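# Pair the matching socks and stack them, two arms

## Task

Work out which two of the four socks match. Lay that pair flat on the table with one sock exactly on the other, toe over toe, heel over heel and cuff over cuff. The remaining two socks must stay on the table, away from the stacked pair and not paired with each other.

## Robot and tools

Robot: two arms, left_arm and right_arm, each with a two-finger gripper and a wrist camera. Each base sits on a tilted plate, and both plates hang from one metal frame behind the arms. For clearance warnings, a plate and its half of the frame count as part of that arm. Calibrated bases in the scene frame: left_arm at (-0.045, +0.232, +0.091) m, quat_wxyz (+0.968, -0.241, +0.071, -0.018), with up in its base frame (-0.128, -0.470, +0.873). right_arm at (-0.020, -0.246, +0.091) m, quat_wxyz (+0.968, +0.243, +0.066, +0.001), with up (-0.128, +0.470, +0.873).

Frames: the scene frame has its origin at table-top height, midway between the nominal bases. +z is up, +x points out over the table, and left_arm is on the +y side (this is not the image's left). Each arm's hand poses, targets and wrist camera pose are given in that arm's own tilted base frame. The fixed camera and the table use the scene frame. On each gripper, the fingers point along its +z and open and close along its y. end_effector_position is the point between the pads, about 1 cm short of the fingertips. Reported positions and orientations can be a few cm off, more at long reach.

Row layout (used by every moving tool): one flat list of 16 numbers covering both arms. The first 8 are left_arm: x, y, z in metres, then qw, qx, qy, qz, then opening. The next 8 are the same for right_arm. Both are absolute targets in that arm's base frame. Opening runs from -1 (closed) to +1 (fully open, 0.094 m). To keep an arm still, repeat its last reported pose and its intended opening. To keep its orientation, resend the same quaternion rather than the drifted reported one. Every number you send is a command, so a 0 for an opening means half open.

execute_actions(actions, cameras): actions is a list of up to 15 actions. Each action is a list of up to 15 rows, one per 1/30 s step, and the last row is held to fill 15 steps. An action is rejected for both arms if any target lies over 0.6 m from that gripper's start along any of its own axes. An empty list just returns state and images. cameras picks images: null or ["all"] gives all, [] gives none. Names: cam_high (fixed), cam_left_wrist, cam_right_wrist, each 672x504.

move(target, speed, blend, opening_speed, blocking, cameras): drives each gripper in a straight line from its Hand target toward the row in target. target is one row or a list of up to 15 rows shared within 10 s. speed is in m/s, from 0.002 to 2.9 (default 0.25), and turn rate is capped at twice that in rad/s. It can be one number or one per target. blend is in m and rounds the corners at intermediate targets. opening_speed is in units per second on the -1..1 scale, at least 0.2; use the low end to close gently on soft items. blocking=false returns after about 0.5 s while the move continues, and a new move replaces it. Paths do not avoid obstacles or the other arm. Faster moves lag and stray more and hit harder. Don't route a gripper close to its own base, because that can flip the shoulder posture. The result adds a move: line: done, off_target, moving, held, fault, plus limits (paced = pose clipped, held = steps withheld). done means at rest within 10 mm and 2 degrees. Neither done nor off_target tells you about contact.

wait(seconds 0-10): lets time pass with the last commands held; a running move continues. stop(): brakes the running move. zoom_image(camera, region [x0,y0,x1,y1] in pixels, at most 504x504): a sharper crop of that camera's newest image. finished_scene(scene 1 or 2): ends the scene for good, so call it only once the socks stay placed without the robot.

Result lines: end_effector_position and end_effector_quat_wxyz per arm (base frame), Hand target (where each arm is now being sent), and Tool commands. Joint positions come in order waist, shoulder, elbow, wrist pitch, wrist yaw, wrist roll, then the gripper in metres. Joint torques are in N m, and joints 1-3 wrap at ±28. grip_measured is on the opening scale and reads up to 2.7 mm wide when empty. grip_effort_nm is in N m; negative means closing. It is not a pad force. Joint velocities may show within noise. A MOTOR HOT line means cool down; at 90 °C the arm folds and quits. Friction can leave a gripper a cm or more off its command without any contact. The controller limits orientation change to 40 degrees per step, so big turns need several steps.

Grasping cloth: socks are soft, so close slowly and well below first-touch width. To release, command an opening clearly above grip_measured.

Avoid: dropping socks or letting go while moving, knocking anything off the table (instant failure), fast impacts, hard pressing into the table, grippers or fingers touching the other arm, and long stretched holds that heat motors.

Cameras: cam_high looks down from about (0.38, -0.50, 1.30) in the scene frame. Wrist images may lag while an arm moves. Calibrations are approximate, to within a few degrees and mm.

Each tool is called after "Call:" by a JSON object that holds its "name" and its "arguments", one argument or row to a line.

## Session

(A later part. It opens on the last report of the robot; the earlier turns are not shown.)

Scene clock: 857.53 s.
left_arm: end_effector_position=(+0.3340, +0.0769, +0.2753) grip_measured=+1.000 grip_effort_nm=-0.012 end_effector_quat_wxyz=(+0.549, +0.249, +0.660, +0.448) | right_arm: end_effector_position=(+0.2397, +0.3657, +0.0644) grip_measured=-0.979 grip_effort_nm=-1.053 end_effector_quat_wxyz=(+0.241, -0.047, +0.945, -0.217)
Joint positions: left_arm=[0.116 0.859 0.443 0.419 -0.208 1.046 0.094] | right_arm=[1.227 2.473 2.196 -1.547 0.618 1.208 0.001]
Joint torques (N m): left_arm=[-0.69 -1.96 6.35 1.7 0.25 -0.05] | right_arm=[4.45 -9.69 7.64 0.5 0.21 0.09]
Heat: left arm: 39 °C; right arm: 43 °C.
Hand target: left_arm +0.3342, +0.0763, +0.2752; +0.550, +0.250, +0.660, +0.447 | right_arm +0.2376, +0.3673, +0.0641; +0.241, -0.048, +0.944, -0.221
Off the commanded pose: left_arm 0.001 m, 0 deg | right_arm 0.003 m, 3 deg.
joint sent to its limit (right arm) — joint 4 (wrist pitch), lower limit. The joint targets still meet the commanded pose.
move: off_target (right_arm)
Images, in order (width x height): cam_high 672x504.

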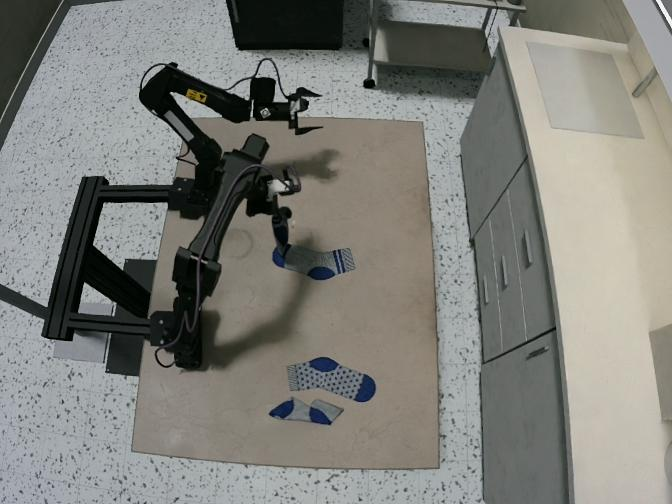

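Call:
{"name": "move", "arguments": {
  "target": [
    [0.3342, 0.0763, 0.2753, 0.550, 0.250, 0.660, 0.447, 1.0, 0.2315, 0.3444, 0.0246, 0.2331, -0.0412, 0.9418, -0.2395, -1.0],
    [0.3342, 0.0763, 0.2753, 0.550, 0.250, 0.660, 0.447, 1.0, 0.2837, 0.3220, -0.0073, 0.2331, -0.0412, 0.9418, -0.2395, -1.0],
    [0.3342, 0.0763, 0.2753, 0.550, 0.250, 0.660, 0.447, 1.0, 0.3506, 0.2911, -0.0497, 0.2331, -0.0412, 0.9418, -0.2395, -1.0]
  ],
  "speed": 0.1,
  "blend": 0.015,
  "cameras": ["cam_high", "cam_right_wrist"]
}}

Call:
{"name": "zoom_image", "arguments": {
  "camera": "cam_high",
  "region": [245, 215, 365, 295]
}}

Scene clock: 879.90 s.
left_arm: end_effector_position=(+0.3340, +0.0769, +0.2753) grip_measured=+1.000 grip_effort_nm=-0.007 end_effector_quat_wxyz=(+0.549, +0.249, +0.660, +0.448) | right_arm: end_effector_position=(+0.3542, +0.2958, -0.0373) grip_measured=-0.979 grip_effort_nm=-1.048 end_effector_quat_wxyz=(+0.236, -0.030, +0.945, -0.225)
Joint positions: left_arm=[0.116 0.859 0.443 0.419 -0.208 1.046 0.094] | right_arm=[0.933 2.509 1.855 -0.988 0.662 0.894 0.001]
Joint torques (N m): left_arm=[-0.75 -2 6.32 1.73 0.2 -0.05] | right_arm=[5.65 -10.54 4.71 0.98 0.3 -0.09]
Heat: left arm: 39 °C; right arm: 44 °C.
Hand target: left_arm +0.3342, +0.0763, +0.2752; +0.550, +0.250, +0.660, +0.447 | right_arm +0.3505, +0.2910, -0.0493; +0.233, -0.041, +0.942, -0.240
Off the commanded pose: left_arm 0.001 m, 0 deg | right_arm 0.014 m, 2 deg.
move: off_target (right_arm)
camera_calibration:
cam_right_wrist: T_world_to_cam=[[0.0726669, -0.877287, 0.474433, 0.255699], [-0.979008, -0.153567, -0.134015, 0.424177], [0.190427, -0.454735, -0.870031, 0.124422], [0, 0, 0, 1]] pos_world=[0.372998, 0.34604, 0.0437845]
Images, in order (width x height): cam_high 672x504, cam_right_wrist 672x504.

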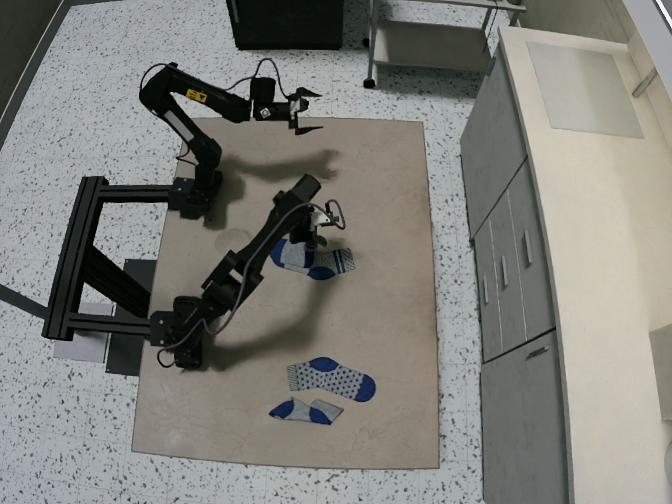

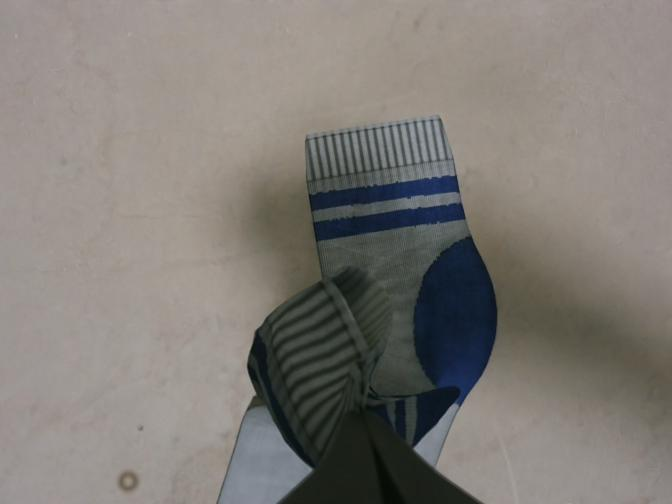

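Scaled by 4.200.

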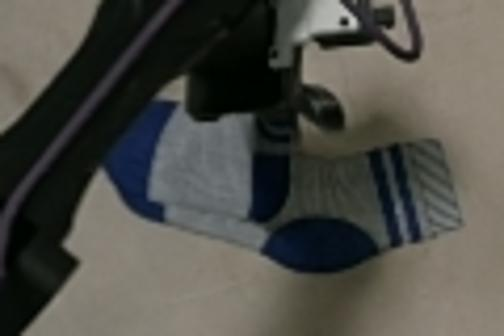

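Call:
{"name": "move", "arguments": {
  "target": [
    [0.3342, 0.0763, 0.2753, 0.550, 0.250, 0.660, 0.447, 1.0, 0.3992, 0.2637, -0.0679, 0.2331, -0.0412, 0.9418, -0.2395, -1.0],
    [0.3342, 0.0763, 0.2753, 0.550, 0.250, 0.660, 0.447, 1.0, 0.4492, 0.2350, -0.0967, 0.1999, -0.1668, 0.9394, -0.2240, -1.0],
    [0.3342, 0.0763, 0.2753, 0.550, 0.250, 0.660, 0.447, 1.0, 0.4790, 0.2201, -0.1129, 0.1999, -0.1668, 0.9394, -0.2240, -1.0]
  ],
  "speed": 0.1,
  "blend": 0.01,
  "cameras": ["cam_high", "cam_right_wrist"]
}}

Call:
{"name": "zoom_image", "arguments": {
  "camera": "cam_high",
  "region": [245, 215, 385, 295]
}}

Scene clock: 900.23 s.
left_arm: end_effector_position=(+0.3340, +0.0769, +0.2753) grip_measured=+1.000 grip_effort_nm=-0.017 end_effector_quat_wxyz=(+0.549, +0.249, +0.660, +0.448) | right_arm: end_effector_position=(+0.4749, +0.2133, -0.1070) grip_measured=-0.979 grip_effort_nm=-1.048 end_effector_quat_wxyz=(+0.195, -0.162, +0.940, -0.229)
Joint positions: left_arm=[0.116 0.859 0.443 0.419 -0.208 1.046 0.094] | right_arm=[0.611 2.673 1.893 -0.608 0.587 0.214 0.001]
Joint torques (N m): left_arm=[-0.81 -1.83 6.24 1.7 0.22 -0.04] | right_arm=[6.99 -11.66 7.73 1.14 0 -0.1]
Heat: left arm: 39 °C; right arm: 42 °C.
Hand target: left_arm +0.3342, +0.0763, +0.2752; +0.550, +0.250, +0.660, +0.447 | right_arm +0.4787, +0.2199, -0.1128; +0.200, -0.167, +0.939, -0.224
Off the commanded pose: left_arm 0.001 m, 0 deg | right_arm 0.010 m, 1 deg.
move: done
camera_calibration:
cam_right_wrist: T_world_to_cam=[[0.333089, -0.793464, 0.509378, 0.0697938], [-0.925413, -0.37865, 0.0153117, 0.558829], [0.180727, -0.476486, -0.860406, 0.0134837], [0, 0, 0, 1]] pos_world=[0.491463, 0.273404, -0.0325066]
Images, in order (width x height): cam_high 672x504, cam_right_wrist 672x504.

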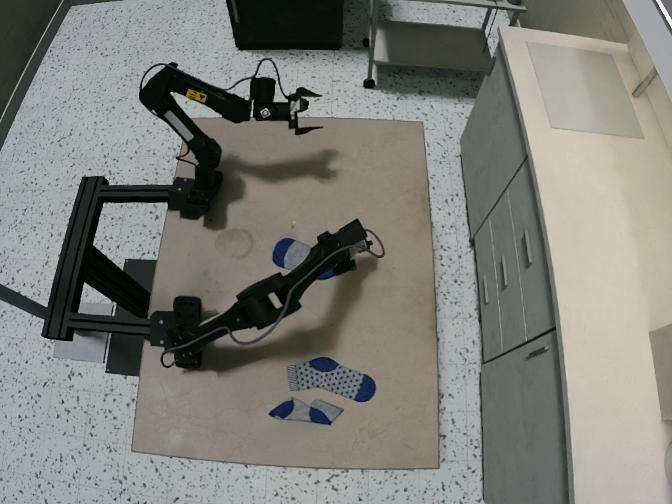

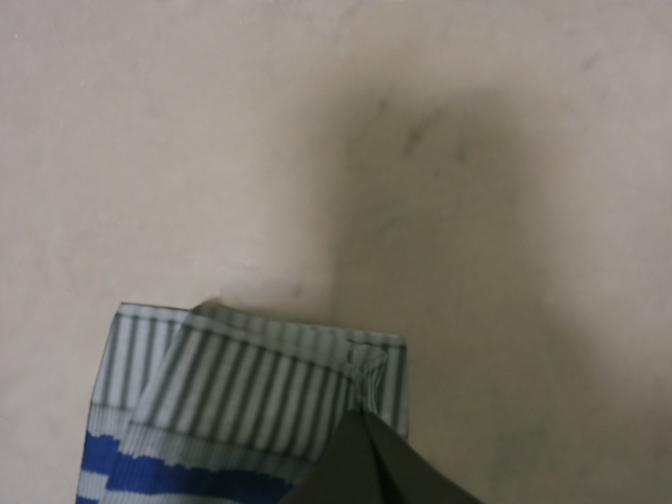

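Scaled by 3.600.

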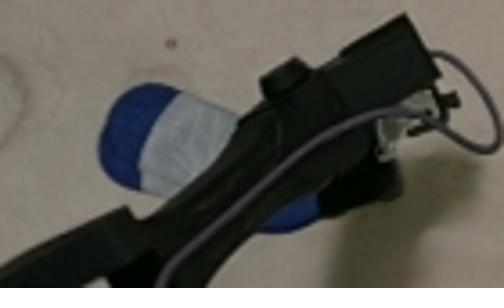

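Call:
{"name": "move", "arguments": {
  "target": [
    [0.3342, 0.0763, 0.2753, 0.550, 0.250, 0.660, 0.447, 1.0, 0.4784, 0.2235, -0.1267, 0.1999, -0.1668, 0.9394, -0.2240, -1.0]
  ],
  "speed": 0.06,
  "cameras": ["cam_right_wrist"]
}}

Scene clock: 906.80 s.
left_arm: end_effector_position=(+0.3340, +0.0769, +0.2753) grip_measured=+1.000 grip_effort_nm=-0.007 end_effector_quat_wxyz=(+0.549, +0.249, +0.660, +0.448) | right_arm: end_effector_position=(+0.4776, +0.2152, -0.1165) grip_measured=-0.979 grip_effort_nm=-1.053 end_effector_quat_wxyz=(+0.197, -0.162, +0.940, -0.228)
Joint positions: left_arm=[0.116 0.859 0.443 0.419 -0.208 1.046 0.094] | right_arm=[0.611 2.704 1.912 -0.592 0.586 0.213 0.001]
Joint torques (N m): left_arm=[-0.76 -1.76 6.37 1.69 0.24 -0.04] | right_arm=[7.56 -11.28 7.62 1.16 0.01 0.01]
Heat: left arm: 39 °C; right arm: 42 °C.
Hand target: left_arm +0.3342, +0.0763, +0.2752; +0.550, +0.250, +0.660, +0.447 | right_arm +0.4779, +0.2232, -0.1264; +0.200, -0.167, +0.939, -0.224
Off the commanded pose: left_arm 0.001 m, 0 deg | right_arm 0.013 m, 1 deg.
move: off_target (right_arm)
camera_calibration:
cam_right_wrist: T_world_to_cam=[[0.331674, -0.794754, 0.50829, 0.0760735], [-0.92519, -0.379357, 0.0105578, 0.561623], [0.184432, -0.473767, -0.861121, 0.00334543], [0, 0, 0, 1]] pos_world=[0.49376, 0.2751, -0.0417161]
Images, in order (width x height): cam_right_wrist 672x504.

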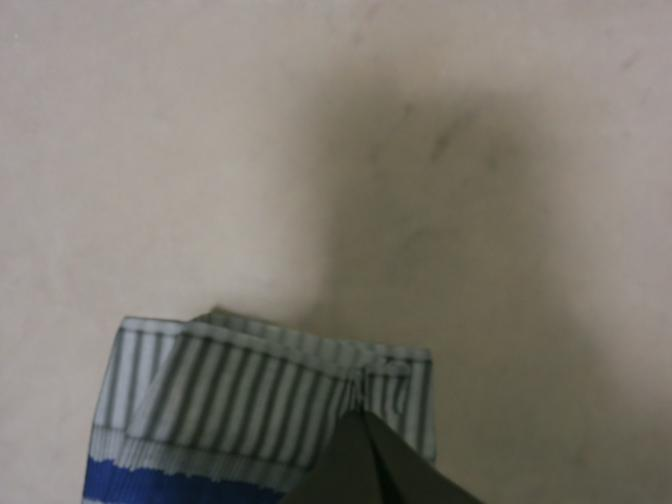

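Call:
{"name": "move", "arguments": {
  "target": [
    [0.3342, 0.0763, 0.2753, 0.550, 0.250, 0.660, 0.447, 1.0, 0.4793, 0.2160, -0.1345, 0.1999, -0.1668, 0.9394, -0.2240, -1.0],
    [0.3342, 0.0763, 0.2753, 0.550, 0.250, 0.660, 0.447, 1.0, 0.4793, 0.2160, -0.1345, 0.1999, -0.1668, 0.9394, -0.2240, -0.3]
  ],
  "speed": 0.05,
  "opening_speed": 0.6,
  "cameras": ["cam_right_wrist"]
}}

Scene clock: 914.07 s.
left_arm: end_effector_position=(+0.3340, +0.0769, +0.2753) grip_measured=+1.000 grip_effort_nm=-0.017 end_effector_quat_wxyz=(+0.549, +0.249, +0.660, +0.448) | right_arm: end_effector_position=(+0.4835, +0.2195, -0.1173) grip_measured=-0.302 grip_effort_nm=0.090 end_effector_quat_wxyz=(+0.211, -0.161, +0.938, -0.221)
Joint positions: left_arm=[0.116 0.859 0.443 0.419 -0.208 1.046 0.094] | right_arm=[0.611 2.709 1.912 -0.552 0.586 0.205 0.033]
Joint torques (N m): left_arm=[-0.77 -1.8 6.26 1.69 0.25 -0.03] | right_arm=[6.5 -11.34 5.52 1.2 -0.01 -0.08]
Heat: left arm: 39 °C; right arm: 43 °C.
Hand target: left_arm +0.3342, +0.0763, +0.2752; +0.550, +0.250, +0.660, +0.447 | right_arm +0.4788, +0.2157, -0.1341; +0.200, -0.167, +0.939, -0.224
Off the commanded pose: left_arm 0.001 m, 0 deg | right_arm 0.018 m, 2 deg.
move: off_target (right_arm); target 2's new opening was sent with right_arm's hand 0.018 m and 1 deg from that target
camera_calibration:
cam_right_wrist: T_world_to_cam=[[0.324321, -0.801084, 0.503071, 0.0823029], [-0.922517, -0.385484, -0.0191091, 0.565381], [0.209234, -0.457893, -0.864034, -0.0122403], [0, 0, 0, 1]] pos_world=[0.497442, 0.278272, -0.0411763]
Images, in order (width x height): cam_right_wrist 672x504.

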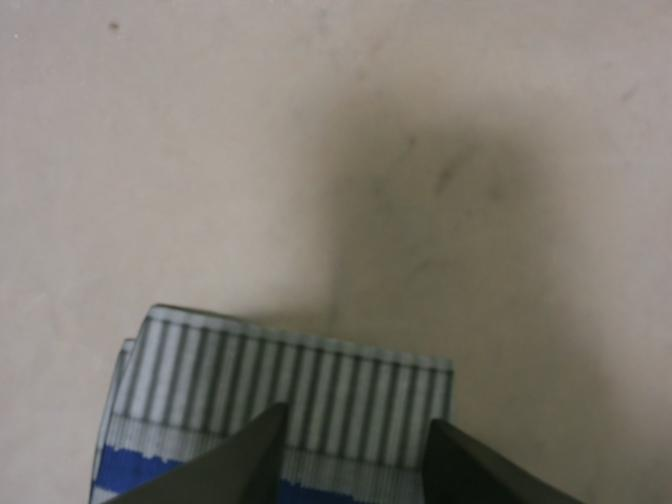

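Call:
{"name": "move", "arguments": {
  "target": [
    [0.3342, 0.0763, 0.2753, 0.550, 0.250, 0.660, 0.447, 1.0, 0.4743, 0.2570, -0.0533, 0.1999, -0.1668, 0.9394, -0.2240, -0.3],
    [0.3342, 0.0763, 0.2753, 0.550, 0.250, 0.660, 0.447, 1.0, 0.3600, 0.3300, 0.0720, 0.1807, -0.2327, 0.9315, -0.2141, -0.3]
  ],
  "speed": [0.1, 0.25],
  "blend": [0.01, 0],
  "cameras": ["cam_high", "cam_right_wrist"]
}}

Call:
{"name": "zoom_image", "arguments": {
  "camera": "cam_high",
  "region": [245, 215, 385, 295]
}}

Scene clock: 919.70 s.
left_arm: end_effector_position=(+0.3340, +0.0769, +0.2753) grip_measured=+1.000 grip_effort_nm=-0.007 end_effector_quat_wxyz=(+0.549, +0.249, +0.660, +0.448) | right_arm: end_effector_position=(+0.3605, +0.3251, +0.0579) grip_measured=-0.302 grip_effort_nm=0.090 end_effector_quat_wxyz=(+0.171, -0.237, +0.930, -0.224)
Joint positions: left_arm=[0.116 0.859 0.443 0.419 -0.208 1.046 0.094] | right_arm=[0.932 2.477 2.224 -1.335 0.571 0.437 0.033]
Joint torques (N m): left_arm=[-0.73 -1.76 6.38 1.69 0.21 -0.04] | right_arm=[5.86 -13.12 8.14 0.69 0.06 0.11]
Heat: left arm: 39 °C; right arm: 44 °C.
Hand target: left_arm +0.3342, +0.0763, +0.2752; +0.550, +0.250, +0.660, +0.447 | right_arm +0.3600, +0.3297, +0.0719; +0.181, -0.233, +0.931, -0.214
Off the commanded pose: left_arm 0.001 m, 0 deg | right_arm 0.015 m, 2 deg.
move: off_target (right_arm)
camera_calibration:
cam_right_wrist: T_world_to_cam=[[0.475204, -0.722138, 0.502691, 0.0386811], [-0.861351, -0.498418, 0.0982536, 0.503778], [0.179598, -0.479684, -0.858865, 0.230661], [0, 0, 0, 1]] pos_world=[0.374122, 0.389669, 0.129164]
Images, in order (width x height): cam_high 672x504, cam_right_wrist 672x504.

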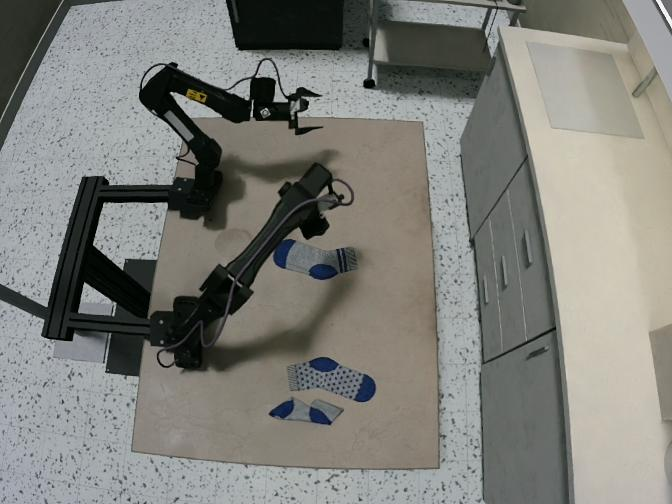

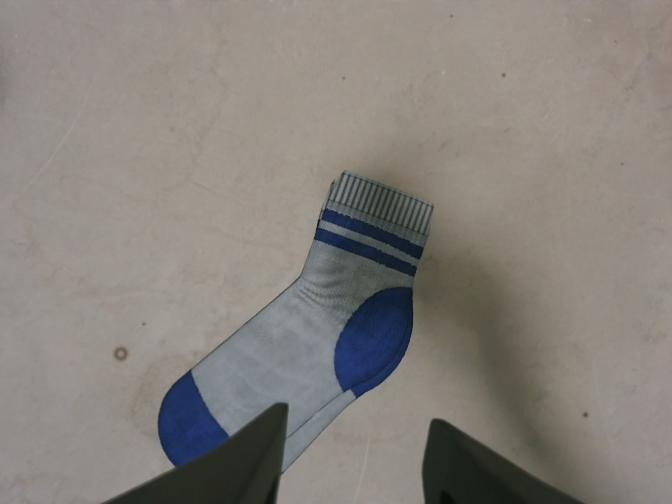

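Scaled by 3.600.

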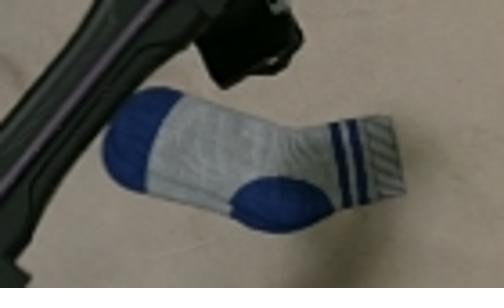

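Call:
{"name": "zoom_image", "arguments": {
  "camera": "cam_right_wrist",
  "region": [140, 150, 460, 490]
}}

Scaled by 1.482.

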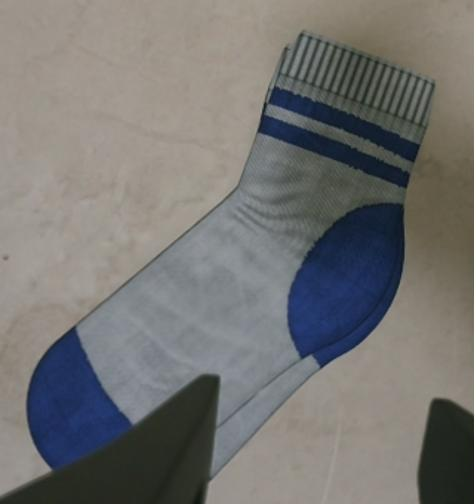

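Call:
{"name": "zoom_image", "arguments": {
  "camera": "cam_high",
  "region": [250, 340, 400, 440]
}}

Scaled by 3.360.

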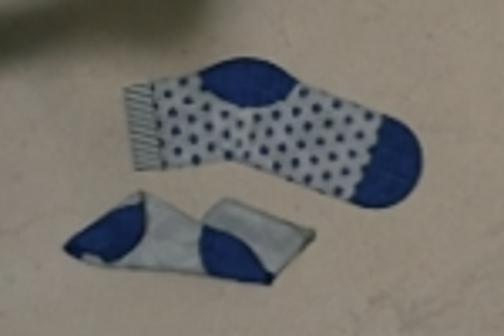

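Call:
{"name": "finished_scene", "arguments": {
  "scene": 1
}}

The scene is finished: the task was done.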